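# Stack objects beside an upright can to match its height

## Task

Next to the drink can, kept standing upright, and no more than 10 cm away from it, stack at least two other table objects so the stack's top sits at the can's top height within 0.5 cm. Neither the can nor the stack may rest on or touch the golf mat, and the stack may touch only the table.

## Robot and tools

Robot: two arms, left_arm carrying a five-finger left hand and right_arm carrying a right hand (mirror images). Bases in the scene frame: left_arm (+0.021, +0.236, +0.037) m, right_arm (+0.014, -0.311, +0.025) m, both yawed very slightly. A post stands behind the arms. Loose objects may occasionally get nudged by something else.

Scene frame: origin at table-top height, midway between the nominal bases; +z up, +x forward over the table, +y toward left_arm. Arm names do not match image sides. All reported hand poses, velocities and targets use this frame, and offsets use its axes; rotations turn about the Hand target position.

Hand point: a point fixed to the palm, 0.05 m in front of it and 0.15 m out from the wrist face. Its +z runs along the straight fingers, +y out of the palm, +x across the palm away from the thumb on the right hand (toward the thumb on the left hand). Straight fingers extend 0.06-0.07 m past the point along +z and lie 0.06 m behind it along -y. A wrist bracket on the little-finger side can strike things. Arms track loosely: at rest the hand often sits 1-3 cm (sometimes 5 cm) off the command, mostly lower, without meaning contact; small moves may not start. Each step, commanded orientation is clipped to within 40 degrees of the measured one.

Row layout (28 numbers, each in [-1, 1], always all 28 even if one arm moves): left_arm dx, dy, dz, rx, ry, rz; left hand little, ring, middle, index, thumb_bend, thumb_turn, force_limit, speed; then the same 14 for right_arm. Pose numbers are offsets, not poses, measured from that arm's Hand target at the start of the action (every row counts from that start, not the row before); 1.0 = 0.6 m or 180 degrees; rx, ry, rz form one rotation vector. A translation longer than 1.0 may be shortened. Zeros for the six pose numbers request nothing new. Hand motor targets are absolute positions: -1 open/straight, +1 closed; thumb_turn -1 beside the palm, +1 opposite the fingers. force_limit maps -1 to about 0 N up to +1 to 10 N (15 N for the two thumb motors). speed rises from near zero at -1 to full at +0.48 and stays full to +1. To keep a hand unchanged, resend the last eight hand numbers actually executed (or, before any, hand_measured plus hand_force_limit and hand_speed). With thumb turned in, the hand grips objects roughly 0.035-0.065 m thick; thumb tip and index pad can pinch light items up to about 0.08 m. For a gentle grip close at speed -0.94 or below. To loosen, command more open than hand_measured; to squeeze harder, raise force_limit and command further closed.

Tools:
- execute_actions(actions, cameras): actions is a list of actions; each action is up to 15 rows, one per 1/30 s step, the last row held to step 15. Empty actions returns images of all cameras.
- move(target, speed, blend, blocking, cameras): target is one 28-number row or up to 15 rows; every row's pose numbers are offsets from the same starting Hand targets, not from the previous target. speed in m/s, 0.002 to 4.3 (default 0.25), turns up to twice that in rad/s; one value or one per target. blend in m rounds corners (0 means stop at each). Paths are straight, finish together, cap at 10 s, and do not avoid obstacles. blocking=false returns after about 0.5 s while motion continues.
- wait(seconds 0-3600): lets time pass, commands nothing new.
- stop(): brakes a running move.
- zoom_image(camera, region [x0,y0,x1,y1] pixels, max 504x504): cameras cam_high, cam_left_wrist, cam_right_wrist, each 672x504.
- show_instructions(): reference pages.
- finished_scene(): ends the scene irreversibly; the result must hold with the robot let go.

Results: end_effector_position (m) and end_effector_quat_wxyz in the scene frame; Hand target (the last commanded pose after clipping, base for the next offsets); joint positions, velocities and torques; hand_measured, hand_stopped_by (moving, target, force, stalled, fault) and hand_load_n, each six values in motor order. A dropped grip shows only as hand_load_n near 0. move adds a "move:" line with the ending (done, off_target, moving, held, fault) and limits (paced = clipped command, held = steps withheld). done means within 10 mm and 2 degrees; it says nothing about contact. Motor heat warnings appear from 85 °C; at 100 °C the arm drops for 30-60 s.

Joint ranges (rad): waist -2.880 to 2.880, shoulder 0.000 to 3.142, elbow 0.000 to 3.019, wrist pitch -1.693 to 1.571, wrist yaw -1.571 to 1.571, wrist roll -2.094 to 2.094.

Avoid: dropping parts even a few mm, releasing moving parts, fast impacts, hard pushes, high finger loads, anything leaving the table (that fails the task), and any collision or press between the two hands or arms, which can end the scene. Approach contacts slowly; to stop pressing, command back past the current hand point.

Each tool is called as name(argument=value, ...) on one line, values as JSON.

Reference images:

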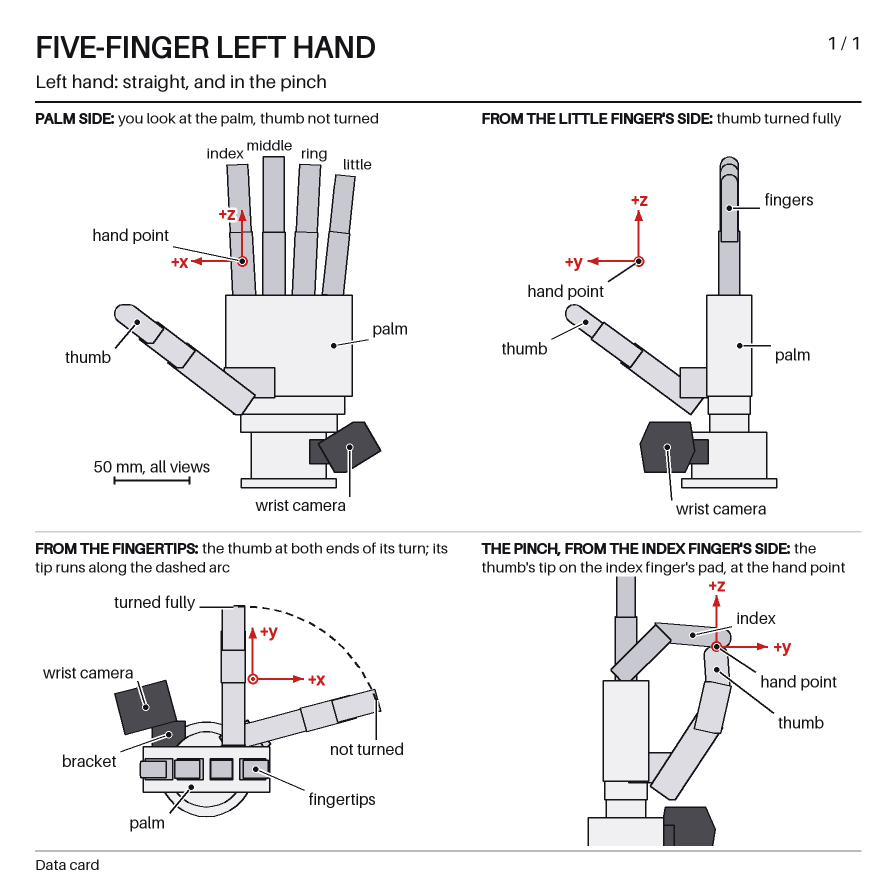

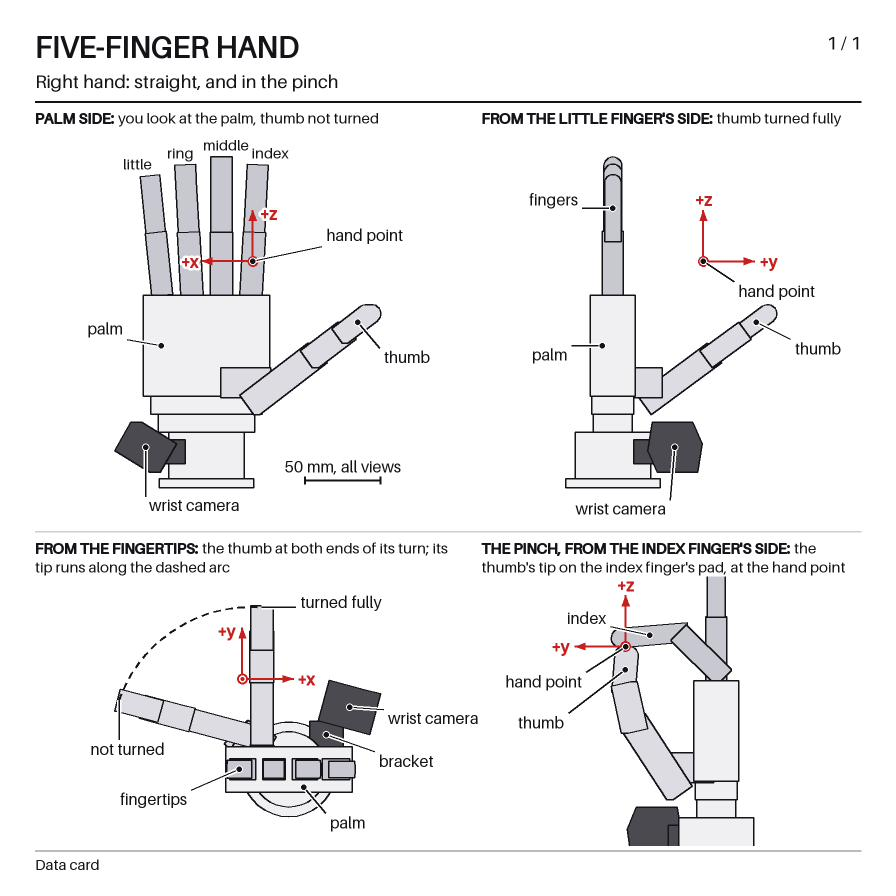

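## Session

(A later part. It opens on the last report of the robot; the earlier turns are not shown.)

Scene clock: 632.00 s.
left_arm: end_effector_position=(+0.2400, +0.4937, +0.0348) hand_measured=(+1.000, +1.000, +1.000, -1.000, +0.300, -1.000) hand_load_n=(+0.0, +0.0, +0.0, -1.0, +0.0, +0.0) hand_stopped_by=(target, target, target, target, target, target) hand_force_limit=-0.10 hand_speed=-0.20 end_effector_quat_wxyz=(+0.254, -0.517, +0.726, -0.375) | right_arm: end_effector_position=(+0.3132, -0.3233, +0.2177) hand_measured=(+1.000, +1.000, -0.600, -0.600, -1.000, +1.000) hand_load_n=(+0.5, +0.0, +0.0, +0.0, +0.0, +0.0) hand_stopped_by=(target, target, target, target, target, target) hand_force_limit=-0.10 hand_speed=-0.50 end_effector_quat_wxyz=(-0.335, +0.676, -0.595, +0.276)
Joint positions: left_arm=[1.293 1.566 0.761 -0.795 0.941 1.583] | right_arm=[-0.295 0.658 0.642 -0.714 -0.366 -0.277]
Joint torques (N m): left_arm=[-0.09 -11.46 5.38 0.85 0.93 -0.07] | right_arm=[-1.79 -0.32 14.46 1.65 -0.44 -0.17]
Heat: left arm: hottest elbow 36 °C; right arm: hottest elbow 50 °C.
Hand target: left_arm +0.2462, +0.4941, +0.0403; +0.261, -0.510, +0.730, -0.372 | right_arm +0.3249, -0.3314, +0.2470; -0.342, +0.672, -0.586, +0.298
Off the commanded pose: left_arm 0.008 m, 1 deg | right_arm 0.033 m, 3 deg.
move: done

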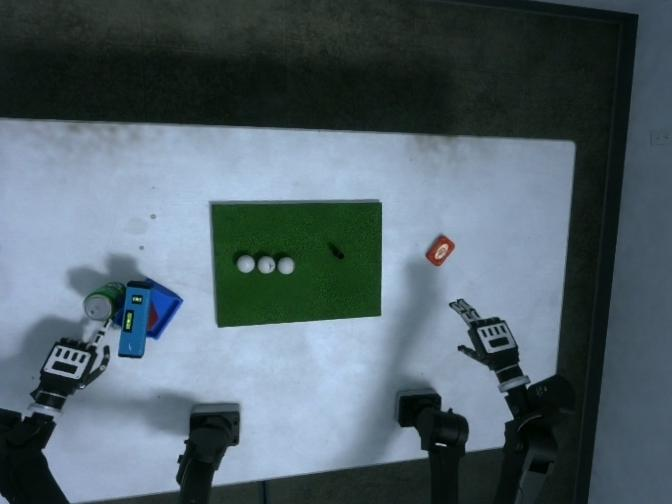

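move(target=[0.03, 0.002, 0.005, 0, 0, 0, 1, 1, 1, -1, 0.3, -1, -0.1, -0.2, 0, 0, 0, 0, 0, 0, 1, 1, -0.6, -0.6, -1, 1, -0.1, -0.5], speed=0.02, cameras=["cam_high"])

zoom_image(camera="cam_high", region=[70, 280, 150, 360])

Scene clock: 634.23 s.
left_arm: end_effector_position=(+0.2552, +0.4906, +0.0352) hand_measured=(+1.000, +1.000, +1.000, -1.000, +0.300, -1.000) hand_load_n=(+0.0, +0.0, +0.0, -1.0, +0.0, +0.0) hand_stopped_by=(target, target, target, target, target, target) hand_force_limit=-0.10 hand_speed=-0.20 end_effector_quat_wxyz=(+0.251, -0.520, +0.724, -0.378) | right_arm: end_effector_position=(+0.3132, -0.3233, +0.2177) hand_measured=(+1.000, +1.000, -0.600, -0.600, -1.000, +1.000) hand_load_n=(+0.0, +0.0, +0.0, +0.0, +0.0, +0.0) hand_stopped_by=(target, target, target, target, target, target) hand_force_limit=-0.10 hand_speed=-0.50 end_effector_quat_wxyz=(-0.335, +0.676, -0.595, +0.276)
Joint positions: left_arm=[1.25 1.565 0.761 -0.743 0.941 1.505] | right_arm=[-0.295 0.658 0.642 -0.714 -0.366 -0.277]
Joint torques (N m): left_arm=[-0.32 -11.52 6.31 0.95 0.87 -0.06] | right_arm=[-1.79 -0.32 14.48 1.63 -0.44 -0.17]
Heat: left arm: hottest elbow 36 °C; right arm: hottest elbow 50 °C.
Hand target: left_arm +0.2642, +0.4953, +0.0433; +0.261, -0.510, +0.730, -0.372 | right_arm +0.3249, -0.3314, +0.2470; -0.342, +0.672, -0.586, +0.298
Off the commanded pose: left_arm 0.013 m, 2 deg | right_arm 0.033 m, 3 deg.
move: off_target (left_arm)

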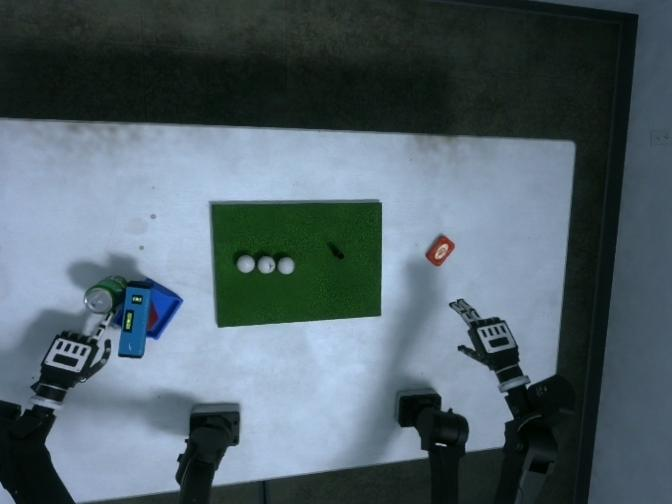

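Scaled by 6.300.

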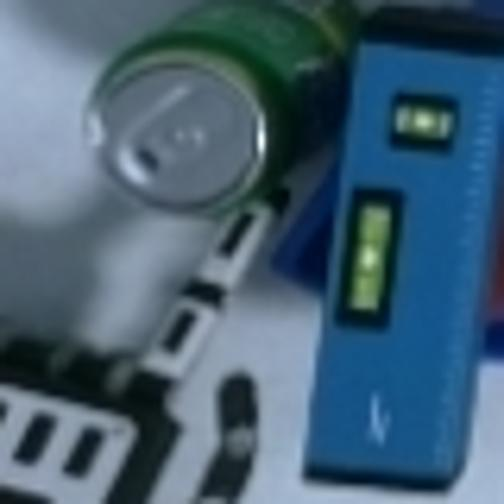

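move(target=[[-0.08, 0.03, 0.01, 0, 0, 0, 1, 1, 1, -1, 0.3, -1, -0.1, -0.2, 0, 0, 0, 0, 0, 0, 1, 1, -0.6, -0.6, -1, 1, -0.1, -0.5], [-0.12, 0.03, 0.28, 0, 0, 0, 1, 1, 1, -1, 0.3, -1, -0.1, -0.2, 0, 0, 0, 0, 0, 0, 1, 1, -0.6, -0.6, -1, 1, -0.1, -0.5]], speed=[0.04, 0.12], blend=0.01, cameras=["all"])

zoom_image(camera="cam_right_wrist", region=[120, 60, 320, 240])

zoom_image(camera="cam_high", region=[70, 260, 190, 370])

Scene clock: 638.60 s.
left_arm: end_effector_position=(+0.1950, +0.4989, +0.1978) hand_measured=(+1.000, +1.000, +1.000, -1.000, +0.300, -1.000) hand_load_n=(+0.0, +0.0, +0.0, +0.0, +0.0, +0.0) hand_stopped_by=(target, target, target, target, target, target) hand_force_limit=-0.10 hand_speed=-0.20 end_effector_quat_wxyz=(+0.245, -0.514, +0.725, -0.387) | right_arm: end_effector_position=(+0.3132, -0.3233, +0.2177) hand_measured=(+1.000, +1.000, -0.600, -0.600, -1.000, +1.000) hand_load_n=(+0.0, +0.0, +0.0, -0.5, +0.0, +0.0) hand_stopped_by=(target, target, target, target, target, target) hand_force_limit=-0.10 hand_speed=-0.50 end_effector_quat_wxyz=(-0.335, +0.676, -0.595, +0.276)
Joint positions: left_arm=[1.423 1.352 1.026 -1.497 0.928 1.829] | right_arm=[-0.295 0.658 0.642 -0.714 -0.366 -0.277]
Joint torques (N m): left_arm=[2.67 -9.35 10.19 -0.46 0.65 0.11] | right_arm=[-1.73 -0.38 14.48 1.66 -0.45 -0.17]
Heat: left arm: hottest elbow 35 °C; right arm: hottest elbow 50 °C.
Hand target: left_arm +0.1923, +0.5132, +0.2114; +0.261, -0.510, +0.730, -0.372 | right_arm +0.3249, -0.3314, +0.2470; -0.342, +0.672, -0.586, +0.298
Off the commanded pose: left_arm 0.020 m, 3 deg | right_arm 0.033 m, 3 deg.
move: off_target (left_arm)
cam_left_wrist: T_world_to_cam=[[0.44059, -0.37134, 0.8173, -0.06624], [-0.78421, -0.60232, 0.14909, 0.4256], [0.43692, -0.70662, -0.55658, 0.49711]] pos_world=[0.14575, 0.58301, 0.26737]
cam_right_wrist: T_world_to_cam=[[-0.53936, -0.36499, -0.75886, 0.21488], [-0.68033, 0.71994, 0.13727, 0.41394], [0.49623, 0.59031, -0.63662, 0.28724]] pos_world=[0.25498, -0.38914, 0.28911]

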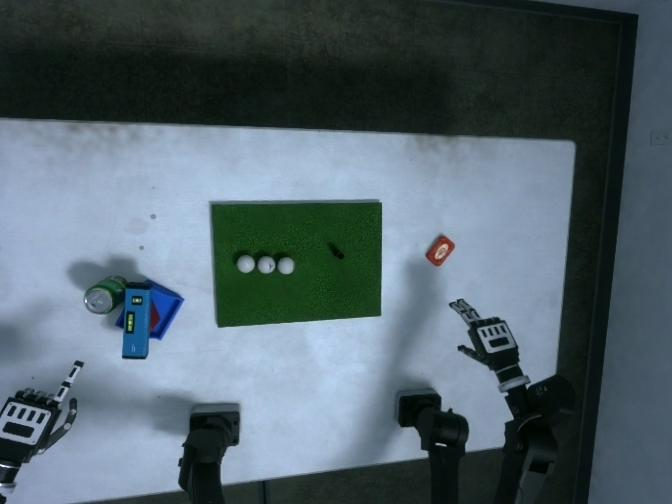

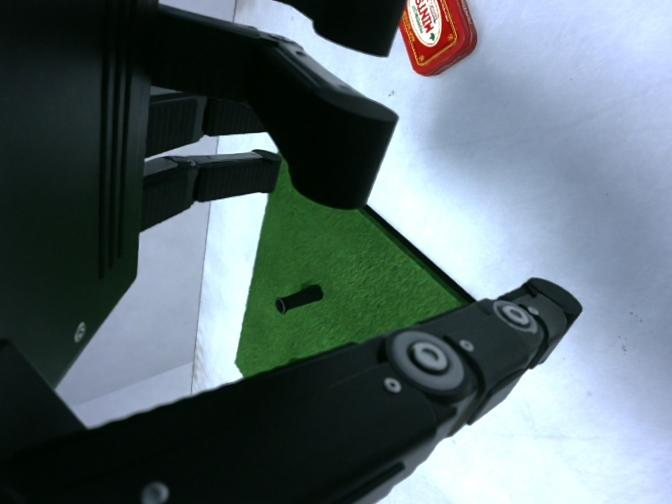

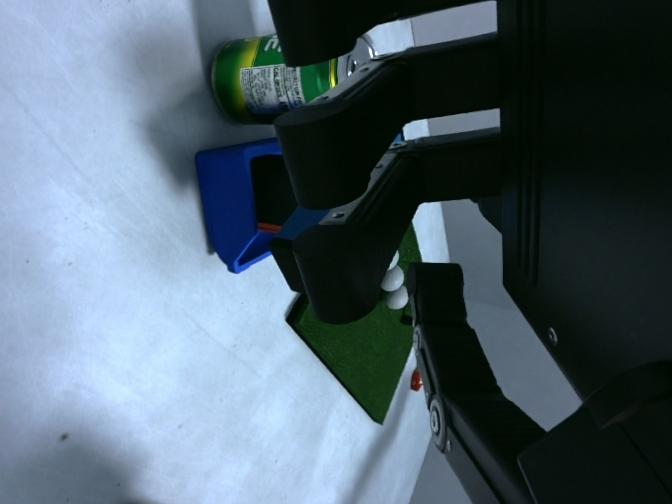

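Scaled by 2.520.

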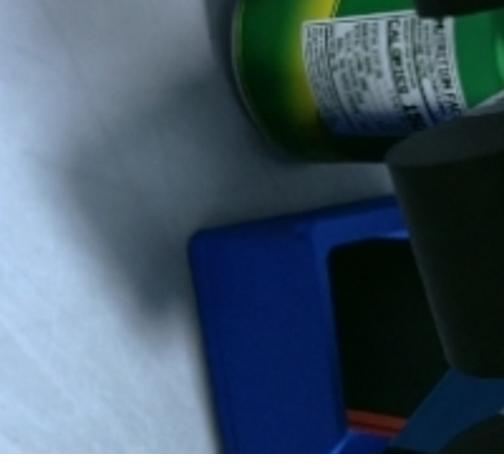

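Scaled by 4.200.

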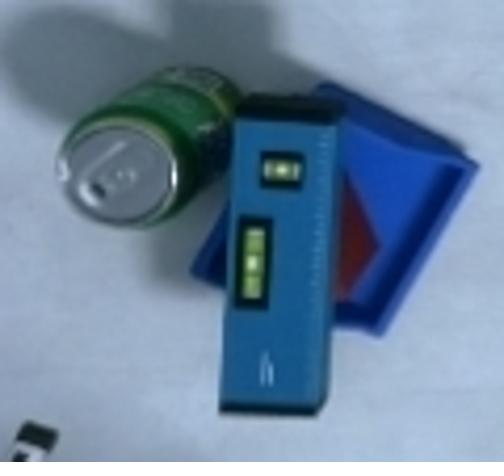

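execute_actions(actions=[], cameras=["all"])

zoom_image(camera="cam_high", region=[90, 265, 190, 365])

zoom_image(camera="cam_right_wrist", region=[180, 120, 430, 320])

Scene clock: 640.13 s.
left_arm: end_effector_position=(+0.1951, +0.4990, +0.1978) hand_measured=(+1.000, +1.000, +1.000, -1.000, +0.300, -1.000) hand_load_n=(+0.0, +0.0, +0.0, +0.0, +0.0, +0.0) hand_stopped_by=(target, target, target, target, target, target) hand_force_limit=-0.10 hand_speed=-0.20 end_effector_quat_wxyz=(+0.245, -0.514, +0.725, -0.387) | right_arm: end_effector_position=(+0.3132, -0.3233, +0.2177) hand_measured=(+1.000, +1.000, -0.600, -0.600, -1.000, +1.000) hand_load_n=(+0.0, +0.0, +0.0, +0.0, +0.0, +0.0) hand_stopped_by=(target, target, target, target, target, target) hand_force_limit=-0.10 hand_speed=-0.50 end_effector_quat_wxyz=(-0.335, +0.676, -0.595, +0.276)
Joint positions: left_arm=[1.423 1.352 1.026 -1.497 0.928 1.83] | right_arm=[-0.295 0.658 0.642 -0.714 -0.366 -0.277]
Joint velocities: within noise
Joint torques (N m): left_arm=[2.67 -9.29 10.18 -0.43 0.65 0.12] | right_arm=[-1.79 -0.26 14.46 1.65 -0.44 -0.17]
Motor temperatures (°C): left_arm=[22 24 35 24 22 25] | right_arm=[24 24 50 23 22 22]
Heat: left arm: hottest elbow 35 °C; right arm: hottest elbow 50 °C.
Hand target: left_arm +0.1923, +0.5132, +0.2114; +0.261, -0.510, +0.730, -0.372 | right_arm +0.3249, -0.3314, +0.2470; -0.342, +0.672, -0.586, +0.298
Off the commanded pose: left_arm 0.020 m, 3 deg | right_arm 0.033 m, 3 deg.
camera_calibration:
cam_left_wrist: T_world_to_cam=[[0.44047, -0.3716, 0.81725, -0.06602], [-0.78432, -0.60223, 0.14889, 0.42567], [0.43684, -0.70657, -0.55672, 0.49719]] pos_world=[0.14575, 0.58311, 0.26737]
cam_right_wrist: T_world_to_cam=[[-0.53936, -0.36499, -0.75886, 0.21488], [-0.68033, 0.71994, 0.13727, 0.41394], [0.49623, 0.59031, -0.63662, 0.28724]] pos_world=[0.25498, -0.38914, 0.28911]

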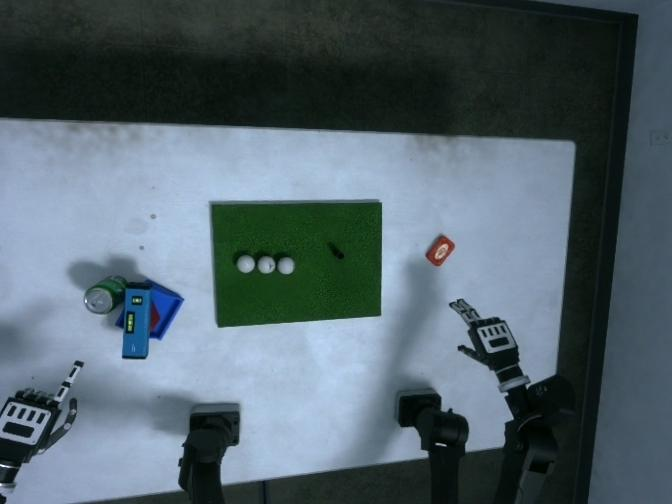

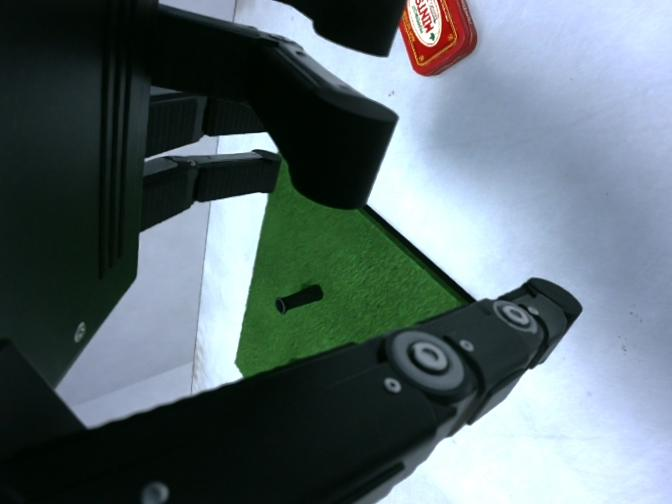

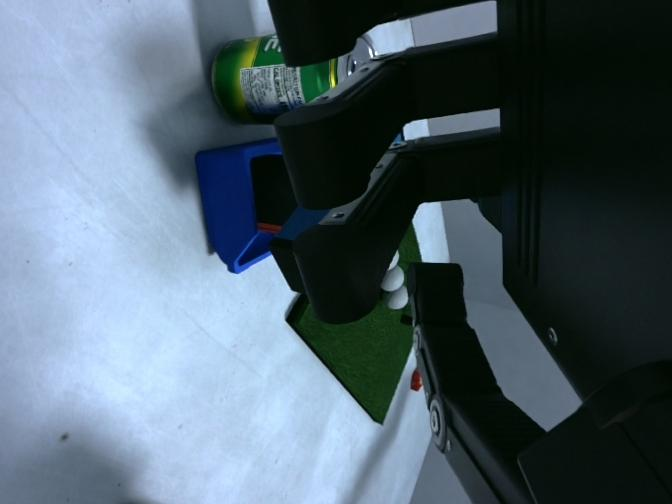

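Scaled by 5.040.

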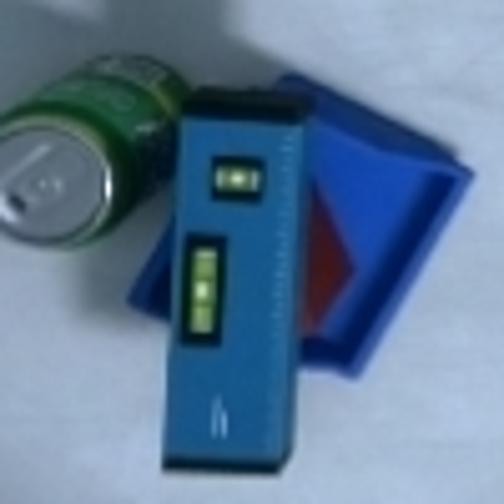

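Scaled by 2.016.

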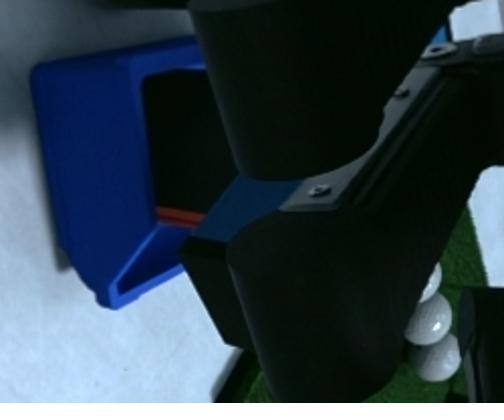

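finished_scene()

The scene is finished: the task was done.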